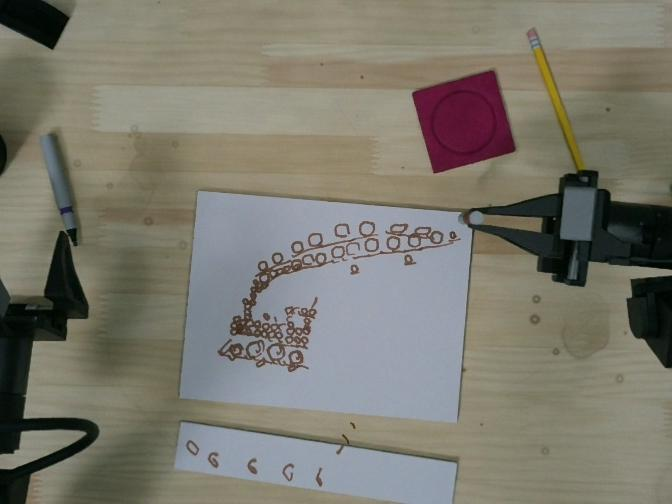

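Call:
{"method": "move", "body": {"target": [[0,0,0,0,0,0,1, 0.00481,-0.00544,0,0,-0.03183,0.21223,-1],[0,0,0,0,0,0,1, 0.00481,-0.00544,0.03597,0,-0.03183,0.21223,-1],[0,0,0,0,0,0,1, 0.00481,0.00016,0.03597,0,-0.03183,0.20764,-1],[0,0,0,0,0,0,1, 0.00481,0.00181,0.03597,0,-0.03183,0.20090,-1],[0,0,0,0,0,0,1, -0.00922,0.00181,0.03597,0,-0.03183,0.20090,-1]], "speed": [0.9,0.12,0.15,0.035,0.2], "blend": [0,0,0.002,0,0], "cameras": []}}

Scene clock: 1041.07 s.
left_arm: end_effector_position=(+0.3943, +0.3350, +0.1104) grip_measured=+1.000 grip_effort_nm=0.00 end_effector_quat_wxyz=(+0.619, -0.015, +0.785, -0.003) | right_arm: end_effector_position=(+0.2700, +0.0321, +0.0986) grip_measured=-0.782 grip_effort_nm=-1.03 end_effector_quat_wxyz=(-0.375, +0.579, -0.427, -0.585)
Joint positions: left_arm=[1.014 -0.037 1.582 -0.053 0.332 -0.05 0.094] | right_arm=[1.005 -0.132 2.235 -1.398 1.028 0.551 0.01]
Joint torques (N m): left_arm=[1.64 0.02 -6.45 -0.05 5.22 -0.06] | right_arm=[1.09 0.04 -8.03 -0.14 3.62 -0.55]
Heat: left arm: 45 °C; right arm: 43 °C.
Joint targets: left_arm=[1.021 -0.037 1.573 -0.053 0.341 -0.050] | right_arm=[0.991 -0.128 2.241 -1.400 1.021 0.545]
move: done

Call:
{"method": "move", "body": {"target": [[0,0,0,0,0,0,1, -0.00035,0,0,0,0,-0.00247,-1],[0,0,0,0,0,0,1, -0.0007,0.00905,0,0,0,-0.00733,-1],[0,0,0,0,0,0,1, 0.01402,0.00905,0,0,0,-0.00733,-1],[0,0,0,0,0,0,1, 0.01402,-0.00844,0,0,0,-0.15953,-1],[0,0,0,0,0,0,1, 0.01402,-0.00255,0,0,0,-0.16682,-1],[0,0,0,0,0,0,1, 0.01402,-0.00090,0,0,0,-0.17356,-1],[0,0,0,0,0,0,1, -0.00035,-0.00090,0,0,0,-0.17356,-1],[0,0,0,0,0,0,1, -0.00035,-0.00090,0,0,0,-0.17603,-1],[0,0,0,0,0,0,1, -0.00035,0.00619,0,0,0,-0.18597,-1],[0,0,0,0,0,0,1, 0.01402,0.00619,0,0,0,-0.18597,-1],[0,0,0,0,0,0,1, 0.01402,0.00688,0,0,0,-0.16853,-1],[0,0,0,0,0,0,1, 0.01402,0.00236,0,0,0,-0.17491,-1],[0,0,0,0,0,0,1, 0.01402,0.00071,0,0,0,-0.18165,-1]], "speed": [0.1,0.13,0.4,0.6,0.15,0.035,0.2,0.1,0.13,0.4,0.4,0.15,0.035], "blend": [0.002,0,0.02,0.005,0.002,0,0,0.002,0,0.02,0.005,0.002,0], "cameras": []}}

Scene clock: 1048.67 s.
left_arm: end_effector_position=(+0.3943, +0.3350, +0.1104) grip_measured=+1.000 grip_effort_nm=0.00 end_effector_quat_wxyz=(+0.619, -0.015, +0.785, -0.003) | right_arm: end_effector_position=(+0.3950, -0.1058, +0.1070) grip_measured=-0.782 grip_effort_nm=-1.03 end_effector_quat_wxyz=(+0.505, -0.494, +0.516, +0.485)
Joint positions: left_arm=[1.014 -0.037 1.582 -0.053 0.332 -0.05 0.094] | right_arm=[1.089 -0.114 2.235 -1.398 1.028 0.147 0.01]
Joint torques (N m): left_arm=[1.64 0.04 -6.48 -0.05 5.23 -0.1] | right_arm=[1.4 -0.11 -7.9 -0.1 3.63 -0.53]
Heat: left arm: 45 °C; right arm: 43 °C.
Joint targets: left_arm=[1.021 -0.037 1.573 -0.053 0.341 -0.050] | right_arm=[1.110 -0.122 2.241 -1.400 1.021 0.140]
move: done; blend cut to 0.0194 rad at target 10

Call:
{"method": "move", "body": {"target": [[0,0,0,0,0,0,1, -0.01438,0,0,0,0,0,-1],[0,0,0,0,0,0,1, -0.01438,0,0,0,0,-0.00247,-1],[0,0,0,0,0,0,1, -0.01438,-0.00197,0,0,0,-0.00450,-1],[0,0,0,0,0,0,1, -0.01438,-0.00673,0,0,0,0.00688,-1],[0,0,0,0,0,0,1, -0.01438,-0.01149,0,0,0,0.00976,-1],[0,0,0,0,0,0,1, -0.01438,-0.01346,0,0,0,0.01322,-1],[0,0,0,0,0,0,1, -0.01438,-0.00949,0,0,0,0.01529,-1],[0,0,0,0,0,0,1, -0.01438,-0.00473,0,0,0,0.00391,-1],[0,0,0,0,0,0,1, -0.01438,0.00004,0,0,0,0.00099,-1],[0,0,0,0,0,0,1, -0.01438,0.00200,0,0,0,-0.00247,-1],[0,0,0,0,0,0,1, -0.01438,-0.00197,0,0,0,-0.00450,-1],[0,0,0,0,0,0,1, 0,-0.00197,0,0,0,-0.00450,-1],[0,0,0,0,0,0,1, 0,-0.00197,-0.05769,0,0,-0.00450,-1]], "speed": [0.2,0.1,0.1,0.17,0.17,0.07,0.14,0.17,0.17,0.07,0.15,0.4,0.4], "blend": [0,0.002,0.006,0.006,0.006,0.006,0.006,0.006,0.006,0.006,0,0,0], "cameras": []}}

Scene clock: 1055.83 s.
left_arm: end_effector_position=(+0.3943, +0.3350, +0.1104) grip_measured=+1.000 grip_effort_nm=0.00 end_effector_quat_wxyz=(+0.619, -0.015, +0.785, -0.003) | right_arm: end_effector_position=(+0.3959, -0.1094, +0.1479) grip_measured=-0.782 grip_effort_nm=-1.03 end_effector_quat_wxyz=(+0.541, -0.518, +0.482, +0.455)
Joint positions: left_arm=[1.014 -0.037 1.582 -0.053 0.332 -0.05 0.094] | right_arm=[1.1 -0.132 2.137 -1.399 1.028 0.138 0.01]
Joint torques (N m): left_arm=[1.68 0.03 -6.52 -0.04 5.23 -0.02] | right_arm=[1.26 -0.08 -9.81 -0.02 4.01 -0.64]
Heat: left arm: 45 °C; right arm: 43 °C.
Joint targets: left_arm=[1.021 -0.037 1.573 -0.053 0.341 -0.050] | right_arm=[1.110 -0.139 2.113 -1.400 1.021 0.131]
move: done

Call:
{"method": "move", "body": {"target": [[0,0,0,0,0,0,1, 0.00672,-0.02368,0,0,-0.04775,0.18624,-1],[0,0,0,0,0,0,1, 0.00672,-0.02368,0.03597,0,-0.04775,0.18624,-1],[0,0,0,0,0,0,1, 0.00672,-0.01831,0.03597,0,-0.04775,0.18584,-1],[0,0,0,0,0,0,1, 0.00672,-0.01665,0.03597,0,-0.04775,0.17909,-1],[0,0,0,0,0,0,1, -0.00742,-0.01665,0.03597,0,-0.04775,0.17909,-1]], "speed": [0.9,0.12,0.15,0.035,0.2], "blend": [0,0,0.002,0,0], "cameras": []}}

Scene clock: 1061.57 s.
left_arm: end_effector_position=(+0.3943, +0.3350, +0.1104) grip_measured=+1.000 grip_effort_nm=0.00 end_effector_quat_wxyz=(+0.619, -0.015, +0.785, -0.003) | right_arm: end_effector_position=(+0.2560, +0.0165, +0.0985) grip_measured=-0.782 grip_effort_nm=-1.03 end_effector_quat_wxyz=(-0.423, +0.607, -0.386, -0.551)
Joint positions: left_arm=[1.014 -0.037 1.582 -0.053 0.332 -0.05 0.094] | right_arm=[1.066 -0.285 2.187 -1.399 0.922 0.535 0.01]
Joint torques (N m): left_arm=[1.65 0.03 -6.46 -0.03 5.39 0.02] | right_arm=[1.05 0.05 -7.39 -0.13 3.41 -0.53]
Heat: left arm: 45 °C; right arm: 42 °C.
Joint targets: left_arm=[1.021 -0.037 1.573 -0.053 0.341 -0.050] | right_arm=[1.047 -0.280 2.193 -1.400 0.915 0.529]
move: done

Call:
{"method": "move", "body": {"target": [[0,0,0,0,0,0,1, 0.00035,0,0,0,0,-0.00247,-1],[0,0,0,0,0,0,1, 0.00035,0.00678,0,0,0,-0.00719,-1],[0,0,0,0,0,0,1, 0.00035,0.02262,0,0,0,-0.01826,-1],[0,0,0,0,0,0,1, 0.01414,0.02262,0,0,0,-0.01826,-1],[0,0,0,0,0,0,1, 0.01414,0.01301,0,0,0,-0.00184,-1],[0,0,0,0,0,0,1, 0.01414,0.01953,0,0,0,-0.00926,-1],[0,0,0,0,0,0,1, 0.01414,0.02118,0,0,0,-0.01601,-1],[0,0,0,0,0,0,1, -0.00059,0.02118,0,0,0,-0.01601,-1],[0,0,0,0,0,0,1, -0.00059,0.03269,0,0,0,-0.02630,-1],[0,0,0,0,0,0,1, 0.01414,0.03269,0,0,0,-0.02630,-1],[0,0,0,0,0,0,1, 0.01414,-0.01527,0,0,0,0.01839,-1],[0,0,0,0,0,0,1, 0.01414,-0.00919,0,0,0,0.01192,-1],[0,0,0,0,0,0,1, 0.01414,-0.00754,0,0,0,0.00517,-1],[0,0,0,0,0,0,1, -0.00053,-0.00754,0,0,0,0.00517,-1],[0,0,0,0,0,0,1, -0.00053,0.00150,0,0,0,-0.00216,-1]], "speed": [0.1,0.15,0.15,0.4,0.4,0.15,0.035,0.2,0.13,0.4,0.5,0.15,0.035,0.2,0.13], "blend": [0.002,0.006,0,0.02,0.005,0.002,0,0,0,0.02,0.005,0.002,0,0,0], "cameras": []}}

Scene clock: 1072.83 s.
left_arm: end_effector_position=(+0.3943, +0.3350, +0.1104) grip_measured=+1.000 grip_effort_nm=0.00 end_effector_quat_wxyz=(+0.619, -0.015, +0.785, -0.003) | right_arm: end_effector_position=(+0.2552, +0.0169, +0.0981) grip_measured=-0.782 grip_effort_nm=-1.03 end_effector_quat_wxyz=(-0.427, +0.611, -0.380, -0.548)
Joint positions: left_arm=[1.014 -0.037 1.582 -0.053 0.332 -0.05 0.094] | right_arm=[1.061 -0.306 2.187 -1.399 0.922 0.537 0.01]
Joint torques (N m): left_arm=[1.66 0.01 -6.52 -0.01 5.3 -0.06] | right_arm=[1.05 0.07 -7.39 -0.13 3.4 -0.59]
Heat: left arm: 45 °C; right arm: 41 °C.
Joint targets: left_arm=[1.021 -0.037 1.573 -0.053 0.341 -0.050] | right_arm=[1.043 -0.297 2.193 -1.400 0.915 0.530]
move: off_target (right_arm; path cut at 10 s); path passed 14 of 15 targets; right_arm: the wrist roll is farthest, 0.039 rad from its target

Call:
{"method": "move", "body": {"target": [[0,0,0,0,0,0,1, 0,0.00345,0,0,0,-0.00256,-1],[0,0,0,0,0,0,1, 0.01467,0.00345,0,0,0,-0.00256,-1],[0,0,0,0,0,0,1, 0.01467,0.02204,0,0,0,0.0045,-1],[0,0,0,0,0,0,1, 0.01467,0.01874,0,0,0,-0.00121,-1],[0,0,0,0,0,0,1, 0.01467,0.01704,0,0,0,-0.00796,-1],[0,0,0,0,0,0,1, 0.00088,0.01704,0,0,0,-0.00796,-1],[0,0,0,0,0,0,1, 0.00088,0.01702,0,0,0,-0.01241,-1],[0,0,0,0,0,0,1, 0.00088,0.01382,0,0,0,-0.01169,-1],[0,0,0,0,0,0,1, 0.00088,0.00933,0,0,0,0.00211,-1],[0,0,0,0,0,0,1, 0.00088,0.00615,0,0,0,0.00567,-1],[0,0,0,0,0,0,1, 0.00088,0.00618,0,0,0,0.00764,-1],[0,0,0,0,0,0,1, 0.00088,0.01137,0,0,0,0.00692,-1],[0,0,0,0,0,0,1, 0.00088,0.01586,0,0,0,-0.00688,-1],[0,0,0,0,0,0,1, 0.00088,0.01905,0,0,0,-0.01043,-1],[0,0,0,0,0,0,1, 0.00088,0.01902,0,0,0,-0.01241,-1]], "speed": [0.13,0.4,0.5,0.15,0.035,0.2,0.05,0.12,0.16,0.12,0.04,0.16,0.15,0.12,0.05], "blend": [0,0.02,0.005,0.002,0,0,0.003,0.005,0.005,0.005,0.003,0.005,0.005,0.004,0], "cameras": []}}

Scene clock: 1079.27 s.
left_arm: end_effector_position=(+0.3943, +0.3350, +0.1104) grip_measured=+1.000 grip_effort_nm=0.00 end_effector_quat_wxyz=(+0.619, -0.015, +0.785, -0.003) | right_arm: end_effector_position=(+0.2651, +0.0096, +0.0983) grip_measured=-0.782 grip_effort_nm=-1.03 end_effector_quat_wxyz=(-0.389, +0.572, -0.436, -0.576)
Joint positions: left_arm=[1.014 -0.037 1.582 -0.053 0.332 -0.05 0.094] | right_arm=[1.064 -0.141 2.187 -1.399 0.922 0.509 0.01]
Joint torques (N m): left_arm=[1.67 0.03 -6.48 -0.01 5.22 0.01] | right_arm=[1.09 0.05 -7.39 -0.13 3.4 -0.55]
Heat: left arm: 45 °C; right arm: 40 °C.
Joint targets: left_arm=[1.021 -0.037 1.573 -0.053 0.341 -0.050] | right_arm=[1.050 -0.136 2.193 -1.400 0.915 0.503]
move: done; blend cut to 0.0022 rad at target 10, 0.0022 rad at target 11, 0.0022 rad at target 14

Call:
{"method": "move", "body": {"target": [[0,0,0,0,0,0,1, 0.01379,0,0,0,0,0,-1],[0,0,0,0,0,0,1, 0.01379,0,-0.03597,0,0,0,-1],[0,0,0,0,0,0,1, -0.01190,0,-0.03597,0,0.21911,-0.22617,-1]], "speed": [0.4,0.4,0.9], "blend": [0,0,0], "cameras": ["cam_above"]}}

Scene clock: 1082.83 s.
left_arm: end_effector_position=(+0.3943, +0.3350, +0.1104) grip_measured=+1.000 grip_effort_nm=0.00 end_effector_quat_wxyz=(+0.619, -0.015, +0.785, -0.003) | right_arm: end_effector_position=(+0.4783, -0.1688, +0.2340) grip_measured=-0.782 grip_effort_nm=-1.03 end_effector_quat_wxyz=(+0.621, -0.526, +0.455, +0.361)
Joint positions: left_arm=[1.014 -0.037 1.582 -0.053 0.332 -0.05 0.094] | right_arm=[0.96 -0.14 2.142 -1.401 1.377 -0.003 0.01]
Joint torques (N m): left_arm=[1.66 0.04 -6.43 -0.05 5.3 -0.14] | right_arm=[1.03 0.04 -11.25 0.11 8.14 0.16]
Heat: left arm: 45 °C; right arm: 40 °C.
Joint targets: left_arm=[1.021 -0.037 1.573 -0.053 0.341 -0.050] | right_arm=[0.949 -0.136 2.113 -1.400 1.402 0.000]
move: done

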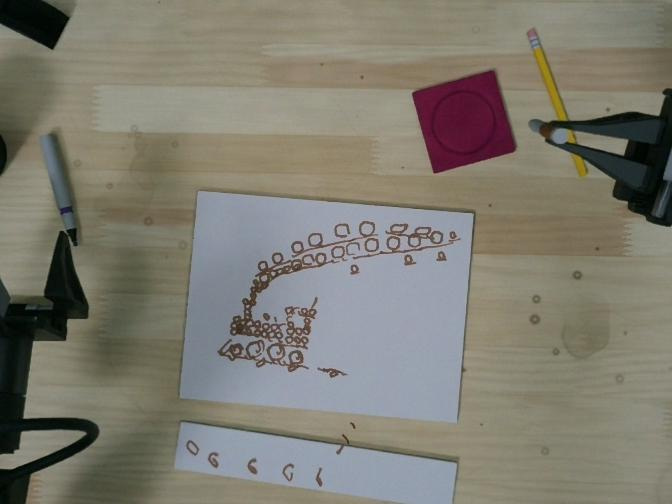

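Call:
{"method": "zoom_image", "body": {"camera": "cam_above", "region": [205, 205, 345, 310]}}

Call:
{"method": "zoom_image", "body": {"camera": "cam_above", "region": [335, 205, 475, 310]}}

Call:
{"method": "zoom_image", "body": {"camera": "cam_above", "region": [210, 285, 350, 390]}}

Call:
{"method": "show_instructions", "body": {}}

Scaled by 3.600 from the camera's image (finer frame: 960x720).

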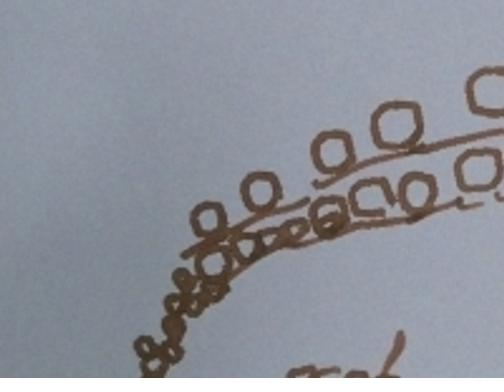

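Scaled by 3.600 from the camera's image (finer frame: 960x720).

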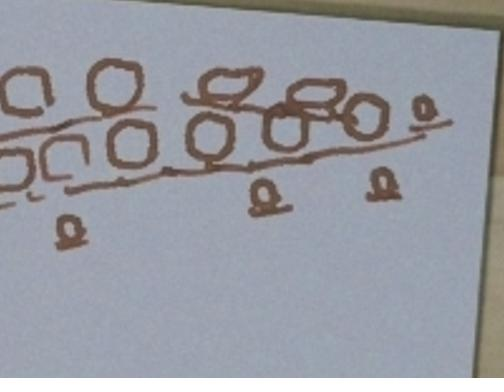

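Scaled by 3.600 from the camera's image (finer frame: 960x720).

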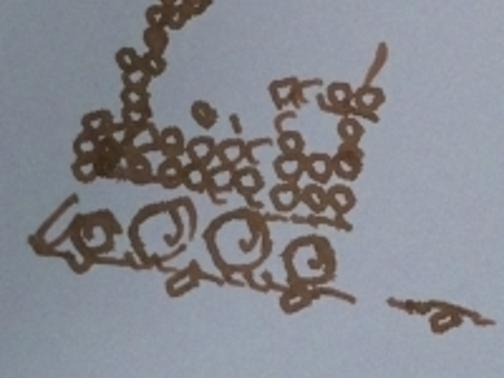

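Reference images for this scene: drawing.

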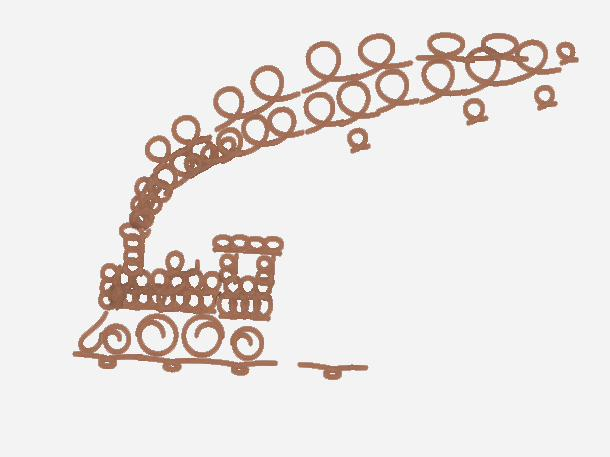

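Call:
{"method": "move", "body": {"target": [[0,0,0,0,0,0,1, 0,-0.02055,0.08881,0,-0.02698,0.31475,-1],[0,0,0,0,0,0,1, 0,-0.02055,0.12478,0,-0.02698,0.31475,-1],[0,0,0,0,0,0,1, 0,-0.01395,0.12478,0,-0.02698,0.30845,-1],[0,0,0,0,0,0,1, 0,-0.01232,0.12478,0,-0.02698,0.30166,-1],[0,0,0,0,0,0,1, -0.01414,-0.01232,0.12478,0,-0.02698,0.30166,-1]], "speed": [0.9,0.12,0.15,0.035,0.2], "blend": [0,0,0.002,0,0], "cameras": []}}

Scene clock: 1089.07 s.
left_arm: end_effector_position=(+0.3943, +0.3350, +0.1104) grip_measured=+1.000 grip_effort_nm=0.00 end_effector_quat_wxyz=(+0.619, -0.015, +0.785, -0.003) | right_arm: end_effector_position=(+0.2701, +0.1014, +0.1001) grip_measured=-0.782 grip_effort_nm=-1.03 end_effector_quat_wxyz=(-0.373, +0.627, -0.351, -0.587)
Joint positions: left_arm=[1.014 -0.037 1.582 -0.053 0.332 -0.05 0.094] | right_arm=[0.846 -0.245 2.385 -1.401 1.347 0.676 0.01]
Joint torques (N m): left_arm=[1.67 0.02 -6.46 -0.07 5.29 -0.01] | right_arm=[1.06 0.04 -9.32 -0.11 4.6 -0.49]
Heat: left arm: 45 °C; right arm: 41 °C.
Joint targets: left_arm=[1.021 -0.037 1.573 -0.053 0.341 -0.050] | right_arm=[0.829 -0.241 2.390 -1.400 1.343 0.671]
move: done

Call:
{"method": "move", "body": {"target": [[0,0,0,0,0,0,1, 0,0,0,0,0,-0.00247,-1],[0,0,0,0,0,0,1, 0,0.01979,0,0,0,-0.01219,-1],[0,0,0,0,0,0,1, 0.01414,0.01979,0,0,0,-0.01219,-1],[0,0,0,0,0,0,1, 0.01414,-0.00470,0,0,0,-0.01165,-1],[0,0,0,0,0,0,1, 0.01414,0.00143,0,0,0,-0.01835,-1],[0,0,0,0,0,0,1, 0.01414,0.00306,0,0,0,-0.02509,-1],[0,0,0,0,0,0,1, 0,0.00306,0,0,0,-0.02509,-1],[0,0,0,0,0,0,1, 0,0.01985,0,0,0,-0.03611,-1],[0,0,0,0,0,0,1, 0.01414,0.01985,0,0,0,-0.03611,-1],[0,0,0,0,0,0,1, 0.01414,0.02182,0,0,0,-0.03413,-1],[0,0,0,0,0,0,1, 0.01414,0.01745,0,0,0,-0.04038,-1],[0,0,0,0,0,0,1, 0.01414,0.01571,0,0,0,-0.04717,-1]], "speed": [0.1,0.15,0.4,0.4,0.15,0.035,0.2,0.15,0.4,0.4,0.15,0.035], "blend": [0.002,0,0.02,0.005,0.002,0,0,0,0.02,0.005,0.002,0], "cameras": []}}

Scene clock: 1097.80 s.
left_arm: end_effector_position=(+0.3943, +0.3350, +0.1104) grip_measured=+1.000 grip_effort_nm=0.00 end_effector_quat_wxyz=(+0.619, -0.015, +0.785, -0.003) | right_arm: end_effector_position=(+0.3159, +0.0708, +0.1083) grip_measured=-0.782 grip_effort_nm=-1.03 end_effector_quat_wxyz=(-0.389, +0.590, -0.401, -0.583)
Joint positions: left_arm=[1.014 -0.037 1.582 -0.053 0.332 -0.05 0.094] | right_arm=[0.929 -0.098 2.385 -1.401 1.347 0.571 0.01]
Joint torques (N m): left_arm=[1.66 0.03 -6.41 -0.03 5.34 -0.09] | right_arm=[1.4 -0.09 -9.35 -0.07 4.62 -0.46]
Heat: left arm: 45 °C; right arm: 41 °C.
Joint targets: left_arm=[1.021 -0.037 1.573 -0.053 0.341 -0.050] | right_arm=[0.949 -0.107 2.390 -1.400 1.343 0.566]
move: done; blend cut to 0.0084 rad at target 9

Call:
{"method": "move", "body": {"target": [[0,0,0,0,0,0,1, -0.01414,0,0,0,0,0,-1],[0,0,0,0,0,0,1, -0.01414,0,0,0,0,-0.00247,-1],[0,0,0,0,0,0,1, -0.01414,-0.00181,0,0,0,-0.00427,-1],[0,0,0,0,0,0,1, -0.01414,-0.00621,0,0,0,0.00688,-1],[0,0,0,0,0,0,1, -0.01414,-0.01061,0,0,0,0.00917,-1],[0,0,0,0,0,0,1, -0.01414,-0.01242,0,0,0,0.01210,-1],[0,0,0,0,0,0,1, -0.01414,-0.00860,0,0,0,0.01389,-1],[0,0,0,0,0,0,1, -0.01414,-0.00421,0,0,0,0.00274,-1],[0,0,0,0,0,0,1, -0.01414,0.00019,0,0,0,0.00040,-1],[0,0,0,0,0,0,1, -0.01414,0.00200,0,0,0,-0.00247,-1],[0,0,0,0,0,0,1, -0.01414,-0.00181,0,0,0,-0.00427,-1],[0,0,0,0,0,0,1, 0,-0.00181,0,0,0,-0.00427,-1],[0,0,0,0,0,0,1, 0,-0.01688,0,0,0,0.0018,-1],[0,0,0,0,0,0,1, 0,-0.01028,0,0,0,-0.00445,-1],[0,0,0,0,0,0,1, 0,-0.00864,0,0,0,-0.01120,-1]], "speed": [0.2,0.1,0.1,0.16,0.16,0.065,0.14,0.16,0.16,0.065,0.14,0.4,0.4,0.15,0.035], "blend": [0,0.002,0.006,0.006,0.006,0.006,0.006,0.006,0.006,0.006,0,0.02,0.005,0.002,0], "cameras": []}}

Scene clock: 1104.13 s.
left_arm: end_effector_position=(+0.3943, +0.3350, +0.1104) grip_measured=+1.000 grip_effort_nm=0.00 end_effector_quat_wxyz=(+0.619, -0.015, +0.785, -0.003) | right_arm: end_effector_position=(+0.3256, +0.0629, +0.1084) grip_measured=-0.782 grip_effort_nm=-1.03 end_effector_quat_wxyz=(-0.421, +0.603, -0.382, -0.560)
Joint positions: left_arm=[1.014 -0.037 1.582 -0.053 0.332 -0.05 0.094] | right_arm=[0.929 -0.186 2.385 -1.401 1.347 0.547 0.01]
Joint torques (N m): left_arm=[1.65 0.02 -6.53 -0.02 5.22 0.01] | right_arm=[1.39 0.04 -9.35 -0.07 4.62 -0.59]
Heat: left arm: 45 °C; right arm: 42 °C.
Joint targets: left_arm=[1.021 -0.037 1.573 -0.053 0.341 -0.050] | right_arm=[0.949 -0.180 2.390 -1.400 1.343 0.541]
move: done


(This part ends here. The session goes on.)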